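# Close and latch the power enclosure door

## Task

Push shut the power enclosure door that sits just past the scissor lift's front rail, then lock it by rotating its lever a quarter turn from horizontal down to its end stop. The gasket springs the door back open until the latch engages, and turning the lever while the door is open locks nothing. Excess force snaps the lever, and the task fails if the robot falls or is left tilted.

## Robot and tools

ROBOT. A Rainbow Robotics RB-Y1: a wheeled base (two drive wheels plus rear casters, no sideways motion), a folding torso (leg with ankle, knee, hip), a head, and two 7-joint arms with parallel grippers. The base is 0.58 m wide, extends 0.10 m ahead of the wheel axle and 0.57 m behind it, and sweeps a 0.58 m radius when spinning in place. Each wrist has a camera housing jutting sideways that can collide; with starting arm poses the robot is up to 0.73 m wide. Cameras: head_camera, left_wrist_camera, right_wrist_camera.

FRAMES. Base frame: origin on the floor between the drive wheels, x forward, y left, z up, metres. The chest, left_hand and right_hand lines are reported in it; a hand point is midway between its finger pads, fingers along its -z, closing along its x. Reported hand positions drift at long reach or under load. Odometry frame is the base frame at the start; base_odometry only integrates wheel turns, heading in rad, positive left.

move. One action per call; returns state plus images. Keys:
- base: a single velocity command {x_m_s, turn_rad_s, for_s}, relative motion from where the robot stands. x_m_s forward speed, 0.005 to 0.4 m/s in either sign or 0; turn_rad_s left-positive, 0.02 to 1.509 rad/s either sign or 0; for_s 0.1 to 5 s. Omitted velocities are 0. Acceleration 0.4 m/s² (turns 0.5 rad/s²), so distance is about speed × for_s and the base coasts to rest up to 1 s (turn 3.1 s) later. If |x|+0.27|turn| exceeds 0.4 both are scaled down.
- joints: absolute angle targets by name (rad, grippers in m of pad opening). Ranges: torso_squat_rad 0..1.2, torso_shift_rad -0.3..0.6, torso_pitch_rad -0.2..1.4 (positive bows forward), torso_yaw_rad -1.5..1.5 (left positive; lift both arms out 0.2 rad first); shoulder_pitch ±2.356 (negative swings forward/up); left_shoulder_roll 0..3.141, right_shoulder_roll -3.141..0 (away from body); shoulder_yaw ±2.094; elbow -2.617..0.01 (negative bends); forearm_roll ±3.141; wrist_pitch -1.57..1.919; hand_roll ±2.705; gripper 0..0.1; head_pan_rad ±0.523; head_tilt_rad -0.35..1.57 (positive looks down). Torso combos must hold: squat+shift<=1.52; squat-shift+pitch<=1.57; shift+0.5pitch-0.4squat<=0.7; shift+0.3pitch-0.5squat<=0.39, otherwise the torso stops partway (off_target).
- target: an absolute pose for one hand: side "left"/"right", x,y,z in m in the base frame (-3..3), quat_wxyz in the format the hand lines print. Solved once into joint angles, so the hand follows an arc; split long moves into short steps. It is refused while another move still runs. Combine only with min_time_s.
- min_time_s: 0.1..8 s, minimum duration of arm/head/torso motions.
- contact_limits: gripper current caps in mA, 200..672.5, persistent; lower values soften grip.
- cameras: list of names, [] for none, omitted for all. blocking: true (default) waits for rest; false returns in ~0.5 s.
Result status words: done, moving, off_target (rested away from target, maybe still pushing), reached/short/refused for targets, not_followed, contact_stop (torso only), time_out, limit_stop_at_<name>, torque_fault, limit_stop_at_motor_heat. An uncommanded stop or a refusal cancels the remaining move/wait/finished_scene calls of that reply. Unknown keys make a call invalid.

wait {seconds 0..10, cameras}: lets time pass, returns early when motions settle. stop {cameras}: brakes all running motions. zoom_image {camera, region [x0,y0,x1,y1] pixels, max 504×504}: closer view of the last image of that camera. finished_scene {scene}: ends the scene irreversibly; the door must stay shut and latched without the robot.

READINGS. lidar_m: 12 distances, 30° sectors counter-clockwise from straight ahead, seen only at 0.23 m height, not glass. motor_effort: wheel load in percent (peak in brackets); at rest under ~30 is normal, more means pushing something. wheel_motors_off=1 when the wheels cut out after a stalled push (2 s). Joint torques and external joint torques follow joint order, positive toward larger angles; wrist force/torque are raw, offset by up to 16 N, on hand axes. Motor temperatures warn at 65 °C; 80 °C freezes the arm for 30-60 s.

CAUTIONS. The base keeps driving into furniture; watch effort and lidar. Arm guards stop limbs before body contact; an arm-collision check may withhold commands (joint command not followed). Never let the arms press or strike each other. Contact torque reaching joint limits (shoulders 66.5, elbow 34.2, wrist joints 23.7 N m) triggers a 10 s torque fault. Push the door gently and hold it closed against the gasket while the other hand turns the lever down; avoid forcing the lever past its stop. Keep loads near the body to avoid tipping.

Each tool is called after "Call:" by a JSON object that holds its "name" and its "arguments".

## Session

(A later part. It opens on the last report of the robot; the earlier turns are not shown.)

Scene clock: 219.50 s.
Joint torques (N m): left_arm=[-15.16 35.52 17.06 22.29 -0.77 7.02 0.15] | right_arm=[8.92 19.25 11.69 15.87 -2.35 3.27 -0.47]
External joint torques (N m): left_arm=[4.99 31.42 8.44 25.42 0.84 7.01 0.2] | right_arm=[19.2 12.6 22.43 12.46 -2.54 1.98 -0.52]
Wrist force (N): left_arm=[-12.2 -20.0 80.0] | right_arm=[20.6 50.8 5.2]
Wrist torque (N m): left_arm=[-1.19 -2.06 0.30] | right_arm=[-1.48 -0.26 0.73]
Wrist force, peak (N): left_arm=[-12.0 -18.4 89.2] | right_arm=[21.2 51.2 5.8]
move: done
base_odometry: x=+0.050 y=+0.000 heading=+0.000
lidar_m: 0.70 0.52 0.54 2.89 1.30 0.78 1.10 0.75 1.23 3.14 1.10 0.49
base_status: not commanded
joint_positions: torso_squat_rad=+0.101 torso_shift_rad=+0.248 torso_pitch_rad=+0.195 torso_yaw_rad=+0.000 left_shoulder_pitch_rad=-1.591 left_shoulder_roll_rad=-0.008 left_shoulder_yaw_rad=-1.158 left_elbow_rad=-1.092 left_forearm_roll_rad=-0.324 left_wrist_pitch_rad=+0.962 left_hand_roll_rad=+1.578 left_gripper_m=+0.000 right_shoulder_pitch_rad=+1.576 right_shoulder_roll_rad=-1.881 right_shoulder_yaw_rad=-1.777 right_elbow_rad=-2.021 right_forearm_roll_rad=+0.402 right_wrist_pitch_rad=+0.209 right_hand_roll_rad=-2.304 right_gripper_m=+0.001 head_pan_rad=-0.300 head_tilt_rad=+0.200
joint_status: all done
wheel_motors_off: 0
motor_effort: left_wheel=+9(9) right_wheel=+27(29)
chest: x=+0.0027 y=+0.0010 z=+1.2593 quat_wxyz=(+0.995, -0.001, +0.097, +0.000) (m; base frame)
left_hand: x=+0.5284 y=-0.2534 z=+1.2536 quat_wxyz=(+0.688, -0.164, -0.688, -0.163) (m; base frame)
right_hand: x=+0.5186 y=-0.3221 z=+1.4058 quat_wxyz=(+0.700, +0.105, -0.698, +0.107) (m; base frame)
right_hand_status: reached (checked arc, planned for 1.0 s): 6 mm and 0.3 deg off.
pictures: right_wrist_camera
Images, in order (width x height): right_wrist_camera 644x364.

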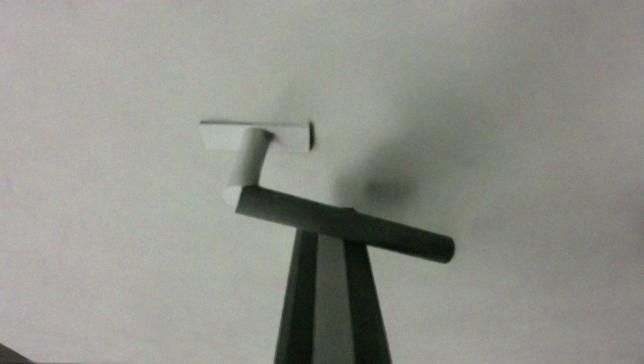

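Call:
{"name": "move", "arguments": {"target": {"side":"right","x":0.519,"y":-0.336,"z":1.401,"quat_wxyz":[0.6992,0.1057,-0.6992,0.1057]}, "min_time_s": 1, "cameras": ["right_wrist_camera"]}}

Call:
{"name": "move", "arguments": {"target": {"side":"right","x":0.519,"y":-0.342,"z":1.401,"quat_wxyz":[0.6992,0.1057,-0.6992,0.1057]}, "min_time_s": 0.8, "cameras": ["right_wrist_camera"]}}

Scene clock: 223.57 s.
Joint torques (N m): left_arm=[-14.25 35.39 17.29 22.17 -0.8 7.29 0.22] | right_arm=[4.98 22.7 7.39 20.43 -1.87 4.71 -0.05]
External joint torques (N m): left_arm=[5.9 31.29 8.68 25.3 0.82 7.28 0.28] | right_arm=[15.16 16.31 18.17 17.04 -1.98 3.23 -0.1]
Wrist force (N): left_arm=[-10.4 -20.5 77.7] | right_arm=[10.6 56.1 8.5]
Wrist torque (N m): left_arm=[-1.25 -2.02 0.31] | right_arm=[-1.41 -0.15 0.61]
Wrist force, peak (N): left_arm=[-11.3 -21.1 80.9] | right_arm=[10.5 57.5 8.8]
move: done
base_odometry: x=+0.050 y=+0.000 heading=+0.000
lidar_m: 0.70 0.52 0.54 2.89 1.30 0.79 1.10 0.75 1.23 3.15 1.10 0.49
base_status: not commanded
joint_positions: torso_squat_rad=+0.101 torso_shift_rad=+0.248 torso_pitch_rad=+0.195 torso_yaw_rad=+0.000 left_shoulder_pitch_rad=-1.591 left_shoulder_roll_rad=-0.008 left_shoulder_yaw_rad=-1.158 left_elbow_rad=-1.092 left_forearm_roll_rad=-0.324 left_wrist_pitch_rad=+0.962 left_hand_roll_rad=+1.578 left_gripper_m=+0.000 right_shoulder_pitch_rad=+1.555 right_shoulder_roll_rad=-1.872 right_shoulder_yaw_rad=-1.737 right_elbow_rad=-2.001 right_forearm_roll_rad=+0.553 right_wrist_pitch_rad=+0.191 right_hand_roll_rad=-2.451 right_gripper_m=+0.001 head_pan_rad=-0.300 head_tilt_rad=+0.200
joint_status: all done
wheel_motors_off: 0
motor_effort: left_wheel=+9(9) right_wheel=+29(30)
chest: x=+0.0027 y=+0.0010 z=+1.2593 quat_wxyz=(+0.995, -0.001, +0.097, +0.000) (m; base frame)
left_hand: x=+0.5285 y=-0.2534 z=+1.2536 quat_wxyz=(+0.688, -0.164, -0.688, -0.163) (m; base frame)
right_hand: x=+0.5187 y=-0.3305 z=+1.4034 quat_wxyz=(+0.700, +0.106, -0.698, +0.107) (m; base frame)
right_hand_status: reached (checked arc, planned for 1.0 s): 6 mm and 0.3 deg off.
pictures: right_wrist_camera
Images, in order (width x height): right_wrist_camera 644x364.

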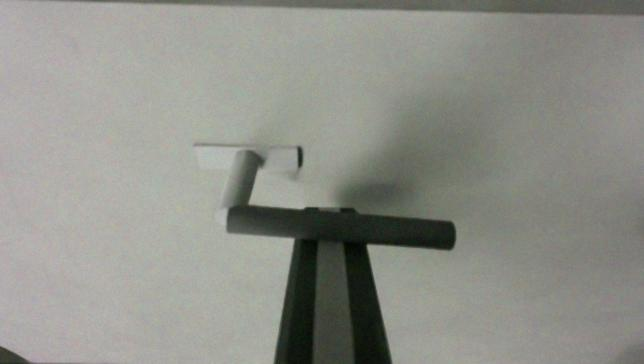

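Scene clock: 224.70 s.
Joint torques (N m): left_arm=[-13.38 36.03 17.2 22.17 -0.77 8.3 0.14] | right_arm=[5.44 28.65 7.86 26.15 -2.49 6.57 -0.35]
External joint torques (N m): left_arm=[6.78 31.93 8.58 25.3 0.85 8.3 0.19] | right_arm=[15.55 22.4 18.66 22.76 -2.56 5 -0.4]
Wrist force (N): left_arm=[-11.4 -25.3 71.0] | right_arm=[7.3 69.7 6.9]
Wrist torque (N m): left_arm=[-1.42 -2.08 0.29] | right_arm=[-1.34 -0.10 0.89]
Wrist force, peak (N): left_arm=[-10.1 -21.0 79.9] | right_arm=[6.8 70.1 6.3]
move: done
base_odometry: x=+0.050 y=+0.000 heading=+0.000
lidar_m: 0.70 0.52 0.54 2.89 1.30 0.80 1.10 0.74 1.23 3.15 1.10 0.49
base_status: not commanded
joint_positions: torso_squat_rad=+0.101 torso_shift_rad=+0.248 torso_pitch_rad=+0.195 torso_yaw_rad=+0.000 left_shoulder_pitch_rad=-1.591 left_shoulder_roll_rad=-0.008 left_shoulder_yaw_rad=-1.158 left_elbow_rad=-1.092 left_forearm_roll_rad=-0.324 left_wrist_pitch_rad=+0.962 left_hand_roll_rad=+1.578 left_gripper_m=+0.000 right_shoulder_pitch_rad=+1.543 right_shoulder_roll_rad=-1.866 right_shoulder_yaw_rad=-1.720 right_elbow_rad=-1.990 right_forearm_roll_rad=+0.624 right_wrist_pitch_rad=+0.179 right_hand_roll_rad=-2.522 right_gripper_m=+0.001 head_pan_rad=-0.300 head_tilt_rad=+0.200
joint_status: all done
wheel_motors_off: 0
motor_effort: left_wheel=+10(10) right_wheel=+27(31)
chest: x=+0.0028 y=+0.0011 z=+1.2592 quat_wxyz=(+0.995, -0.001, +0.098, +0.000) (m; base frame)
left_hand: x=+0.5285 y=-0.2534 z=+1.2536 quat_wxyz=(+0.688, -0.164, -0.688, -0.163) (m; base frame)
right_hand: x=+0.5187 y=-0.3351 z=+1.4027 quat_wxyz=(+0.701, +0.105, -0.697, +0.107) (m; base frame)
right_hand_status: reached (checked arc, planned for 0.8 s): 7 mm and 0.4 deg off.
pictures: right_wrist_camera
Images, in order (width x height): right_wrist_camera 644x364.

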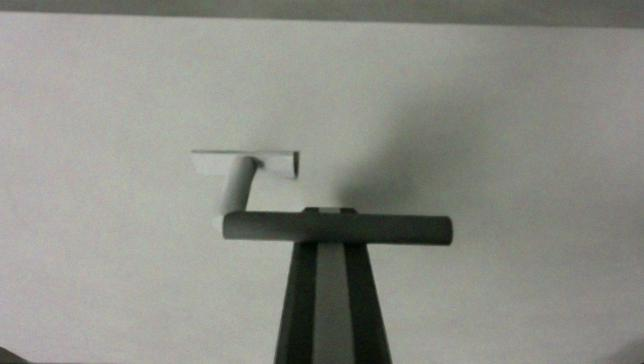

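Call:
{"name": "move", "arguments": {"target": {"side":"right","x":0.519,"y":-0.315,"z":1.403,"quat_wxyz":[0.6992,0.1057,-0.6992,0.1057]}, "min_time_s": 1, "cameras": []}}

Call:
{"name": "move", "arguments": {"target": {"side":"right","x":0.44,"y":-0.335,"z":1.42,"quat_wxyz":[0.6992,0.1057,-0.6992,0.1057]}, "min_time_s": 1.2, "cameras": ["right_wrist_camera"]}}

Call:
{"name": "move", "arguments": {"target": {"side":"left","x":0.512,"y":-0.242,"z":1.253,"quat_wxyz":[0.6893,-0.1578,-0.6893,-0.1578]}, "min_time_s": 1, "cameras": ["right_wrist_camera","head_camera"]}}

Call:
{"name": "move", "arguments": {"target": {"side":"left","x":0.485,"y":-0.235,"z":1.253,"quat_wxyz":[0.6893,-0.1578,-0.6893,-0.1578]}, "min_time_s": 1, "cameras": ["right_wrist_camera","head_camera"]}}

Scene clock: 230.80 s.
Joint torques (N m): left_arm=[-13.58 35.47 17.22 23.98 0.16 3.82 0.13] | right_arm=[-9.82 6.13 -12.83 2.62 0.07 1.44 0.11]
External joint torques (N m): left_arm=[6.57 31.35 8.6 27.11 1.78 3.81 0.18] | right_arm=[0.59 -0.35 -2.1 -0.7 -0.12 0.07 0.06]
Motor temperatures (°C): left_arm=[39 51 39 50 39 45 51] | right_arm=[36 44 37 47 41 46 41]
Wrist force (N): left_arm=[-5.0 -7.7 120.4] | right_arm=[-8.8 14.3 3.1]
Wrist torque (N m): left_arm=[-0.50 -2.23 0.33] | right_arm=[-2.11 -0.03 0.66]
Wrist force, peak (N): left_arm=[-5.4 -4.0 125.9] | right_arm=[6.9 70.1 6.3]
move: done
base_odometry: x=+0.050 y=+0.000 heading=+0.000
lidar_m: 0.69 0.52 0.54 2.90 1.29 0.79 1.10 0.75 1.23 3.16 1.10 0.49
base_status: not commanded
joint_positions: torso_squat_rad=+0.101 torso_shift_rad=+0.248 torso_pitch_rad=+0.196 torso_yaw_rad=+0.000 left_shoulder_pitch_rad=-1.591 left_shoulder_roll_rad=-0.008 left_shoulder_yaw_rad=-1.158 left_elbow_rad=-1.092 left_forearm_roll_rad=-0.324 left_wrist_pitch_rad=+0.963 left_hand_roll_rad=+1.578 left_gripper_m=+0.000 right_shoulder_pitch_rad=+1.561 right_shoulder_roll_rad=-1.892 right_shoulder_yaw_rad=-1.751 right_elbow_rad=-2.033 right_forearm_roll_rad=+0.475 right_wrist_pitch_rad=+0.236 right_hand_roll_rad=-2.371 right_gripper_m=+0.001 head_pan_rad=-0.300 head_tilt_rad=+0.200
joint_status: all done
wheel_motors_off: 0
motor_effort: left_wheel=+10(10) right_wheel=+29(29)
chest: x=+0.0029 y=+0.0006 z=+1.2592 quat_wxyz=(+0.995, +0.000, +0.098, +0.000) (m; base frame)
left_hand: x=+0.5285 y=-0.2538 z=+1.2534 quat_wxyz=(+0.688, -0.164, -0.688, -0.163) (m; base frame)
right_hand: x=+0.5190 y=-0.3160 z=+1.4023 quat_wxyz=(+0.696, +0.111, -0.701, +0.109) (m; base frame)
right_hand_status: reached (checked arc, planned for 1.0 s): 1 mm and 0.8 deg off.
pictures: none
No camera images: "cameras" was empty.

Scene clock: 232.33 s.
Joint torques (N m): left_arm=[-13.29 35.28 17.25 23.86 0.2 3.72 0.27] | right_arm=[-6.6 5.16 -9.66 3.23 0.46 0.97 -0.24]
External joint torques (N m): left_arm=[6.86 31.16 8.64 26.99 1.81 3.71 0.32] | right_arm=[-1.43 1.67 -0.09 -0.61 0.4 -0.52 -0.29]
Wrist force (N): left_arm=[-6.5 -7.4 117.5] | right_arm=[-8.4 15.0 3.1]
Wrist torque (N m): left_arm=[-0.50 -2.23 0.35] | right_arm=[-2.20 0.00 0.63]
Wrist force, peak (N): left_arm=[-4.7 -7.7 121.4] | right_arm=[-8.8 15.2 3.0]
move: done
base_odometry: x=+0.050 y=+0.000 heading=+0.000
lidar_m: 0.70 0.52 0.53 2.89 1.30 0.80 1.10 0.74 1.23 3.15 1.10 0.49
base_status: not commanded
joint_positions: torso_squat_rad=+0.101 torso_shift_rad=+0.248 torso_pitch_rad=+0.196 torso_yaw_rad=+0.000 left_shoulder_pitch_rad=-1.591 left_shoulder_roll_rad=-0.008 left_shoulder_yaw_rad=-1.158 left_elbow_rad=-1.092 left_forearm_roll_rad=-0.324 left_wrist_pitch_rad=+0.963 left_hand_roll_rad=+1.578 left_gripper_m=+0.000 right_shoulder_pitch_rad=+1.480 right_shoulder_roll_rad=-1.574 right_shoulder_yaw_rad=-1.705 right_elbow_rad=-2.257 right_forearm_roll_rad=+0.511 right_wrist_pitch_rad=+0.151 right_hand_roll_rad=-2.458 right_gripper_m=+0.001 head_pan_rad=-0.300 head_tilt_rad=+0.200
joint_status: all done
wheel_motors_off: 0
motor_effort: left_wheel=+10(10) right_wheel=+28(30)
chest: x=+0.0029 y=+0.0006 z=+1.2592 quat_wxyz=(+0.995, +0.000, +0.098, +0.000) (m; base frame)
left_hand: x=+0.5286 y=-0.2539 z=+1.2533 quat_wxyz=(+0.688, -0.164, -0.688, -0.163) (m; base frame)
right_hand: x=+0.4402 y=-0.3349 z=+1.4198 quat_wxyz=(+0.700, +0.105, -0.698, +0.105) (m; base frame)
right_hand_status: reached (checked arc, planned for 1.2 s): 0 mm and 0.2 deg off.
pictures: right_wrist_camera
Images, in order (width x height): right_wrist_camera 644x364.

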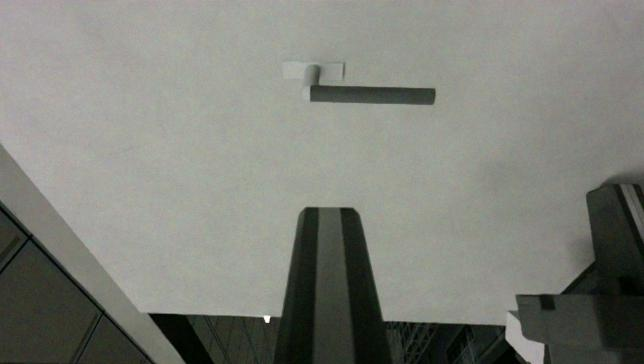

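Scene clock: 233.73 s.
Joint torques (N m): left_arm=[-17.53 4.46 8.47 -3.8 -1.42 0.02 -0.55] | right_arm=[-6.54 5.03 -9.42 3.38 0.49 1.3 -0.12]
External joint torques (N m): left_arm=[2.09 1.08 -0.79 -0.45 0.31 0.07 -0.49] | right_arm=[-1.36 1.45 0.16 -0.42 0.43 -0.18 -0.17]
Wrist force (N): left_arm=[-10.5 12.3 11.1] | right_arm=[-8.8 14.3 3.0]
Wrist torque (N m): left_arm=[-0.86 -1.50 0.48] | right_arm=[-2.12 -0.06 0.66]
Wrist force, peak (N): left_arm=[-6.3 -7.3 117.8] | right_arm=[-8.6 15.3 2.7]
move: done
base_odometry: x=+0.050 y=+0.000 heading=+0.000
lidar_m: 0.69 0.52 0.54 2.90 1.30 0.79 1.10 0.74 1.24 3.14 1.10 0.49
base_status: not commanded
joint_positions: torso_squat_rad=+0.100 torso_shift_rad=+0.250 torso_pitch_rad=+0.200 torso_yaw_rad=+0.000 left_shoulder_pitch_rad=-1.552 left_shoulder_roll_rad=+0.034 left_shoulder_yaw_rad=-1.165 left_elbow_rad=-1.237 left_forearm_roll_rad=-0.325 left_wrist_pitch_rad=+1.066 left_hand_roll_rad=+1.545 left_gripper_m=+0.000 right_shoulder_pitch_rad=+1.480 right_shoulder_roll_rad=-1.574 right_shoulder_yaw_rad=-1.705 right_elbow_rad=-2.257 right_forearm_roll_rad=+0.511 right_wrist_pitch_rad=+0.151 right_hand_roll_rad=-2.458 right_gripper_m=+0.001 head_pan_rad=-0.300 head_tilt_rad=+0.200
joint_status: all done
wheel_motors_off: 0
motor_effort: left_wheel=+1(10) right_wheel=+6(33)
chest: x=+0.0057 y=-0.0002 z=+1.2586 quat_wxyz=(+0.995, +0.000, +0.100, +0.000) (m; base frame)
left_hand: x=+0.5148 y=-0.2432 z=+1.2504 quat_wxyz=(+0.691, -0.158, -0.688, -0.158) (m; base frame)
left_hand_status: reached (checked arc, planned for 1.0 s): 4 mm and 0.2 deg off.
right_hand: x=+0.4436 y=-0.3358 z=+1.4170 quat_wxyz=(+0.702, +0.105, -0.697, +0.104) (m; base frame)
pictures: head_camera, right_wrist_camera
Images, in order (width x height): head_camera 896x504, right_wrist_camera 644x364.

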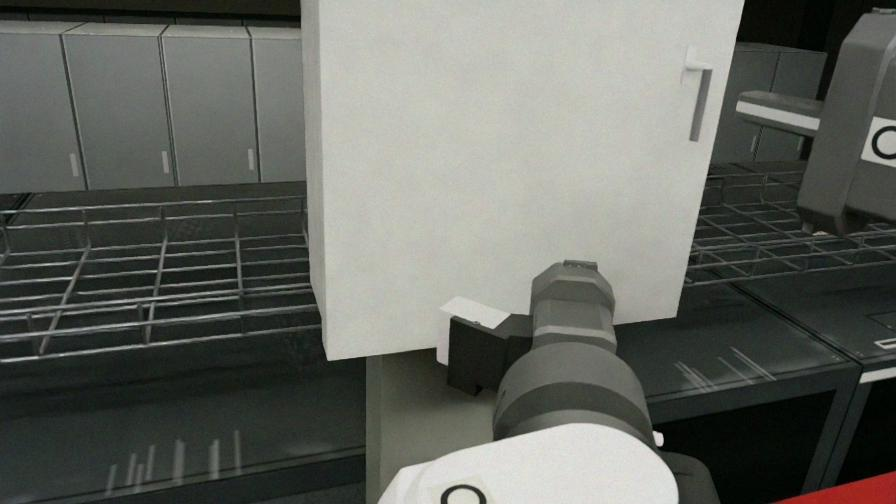

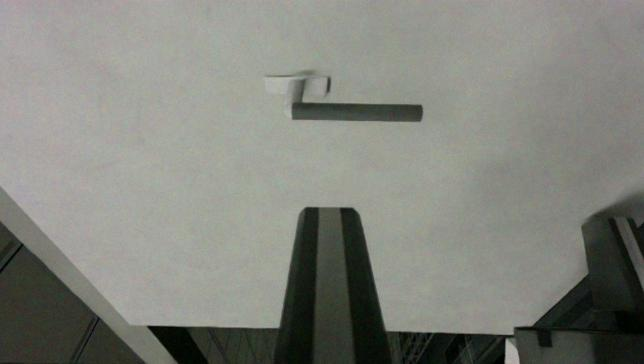

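Scene clock: 235.07 s.
Joint torques (N m): left_arm=[-16.71 3.52 9.03 -4.01 -1.86 -0.11 -0.6] | right_arm=[-6.14 5.2 -9.46 3.18 0.44 1.23 -0.13]
External joint torques (N m): left_arm=[1.96 0.96 -0.79 -0.46 -0.02 0.02 -0.54] | right_arm=[-0.96 1.62 0.12 -0.63 0.38 -0.25 -0.18]
Wrist force (N): left_arm=[-10.7 12.0 11.0] | right_arm=[-8.7 14.9 2.8]
Wrist torque (N m): left_arm=[-0.83 -1.53 0.44] | right_arm=[-2.18 -0.02 0.66]
Wrist force, peak (N): left_arm=[-10.8 12.6 11.1] | right_arm=[-8.8 15.1 3.2]
move: done
base_odometry: x=+0.050 y=+0.000 heading=+0.000
lidar_m: 0.69 0.52 0.54 2.89 1.30 0.80 1.10 0.75 1.23 3.13 1.09 0.50
base_status: not commanded
joint_positions: torso_squat_rad=+0.100 torso_shift_rad=+0.250 torso_pitch_rad=+0.200 torso_yaw_rad=+0.000 left_shoulder_pitch_rad=-1.514 left_shoulder_roll_rad=+0.066 left_shoulder_yaw_rad=-1.177 left_elbow_rad=-1.409 left_forearm_roll_rad=-0.333 left_wrist_pitch_rad=+1.189 left_hand_roll_rad=+1.506 left_gripper_m=+0.000 right_shoulder_pitch_rad=+1.480 right_shoulder_roll_rad=-1.574 right_shoulder_yaw_rad=-1.705 right_elbow_rad=-2.257 right_forearm_roll_rad=+0.511 right_wrist_pitch_rad=+0.151 right_hand_roll_rad=-2.458 right_gripper_m=+0.001 head_pan_rad=-0.300 head_tilt_rad=+0.200
joint_status: all done
wheel_motors_off: 0
motor_effort: left_wheel=+1(2) right_wheel=+7(8)
chest: x=+0.0057 y=-0.0002 z=+1.2586 quat_wxyz=(+0.995, +0.000, +0.100, +0.000) (m; base frame)
left_hand: x=+0.4853 y=-0.2355 z=+1.2533 quat_wxyz=(+0.689, -0.158, -0.689, -0.158) (m; base frame)
left_hand_status: reached (checked arc, planned for 1.0 s): 1 mm and 0.0 deg off.
right_hand: x=+0.4436 y=-0.3358 z=+1.4170 quat_wxyz=(+0.702, +0.105, -0.697, +0.104) (m; base frame)
pictures: head_camera, right_wrist_camera
Images, in order (width x height): head_camera 896x504, right_wrist_camera 644x364.

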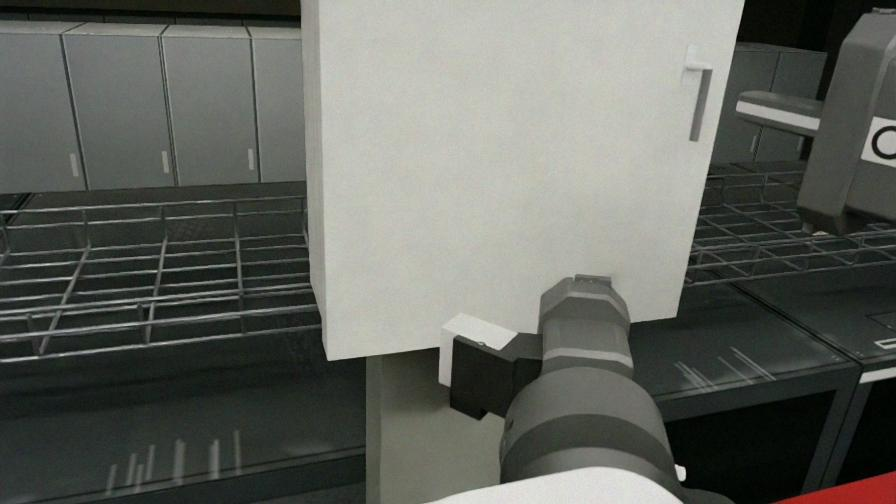

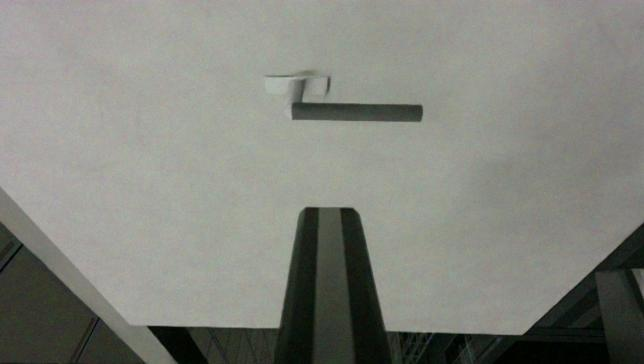

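Door stays shut. Latched.

Call:
{"name": "finished_scene", "arguments": {"scene": 3}}

The scene is finished: the task was done.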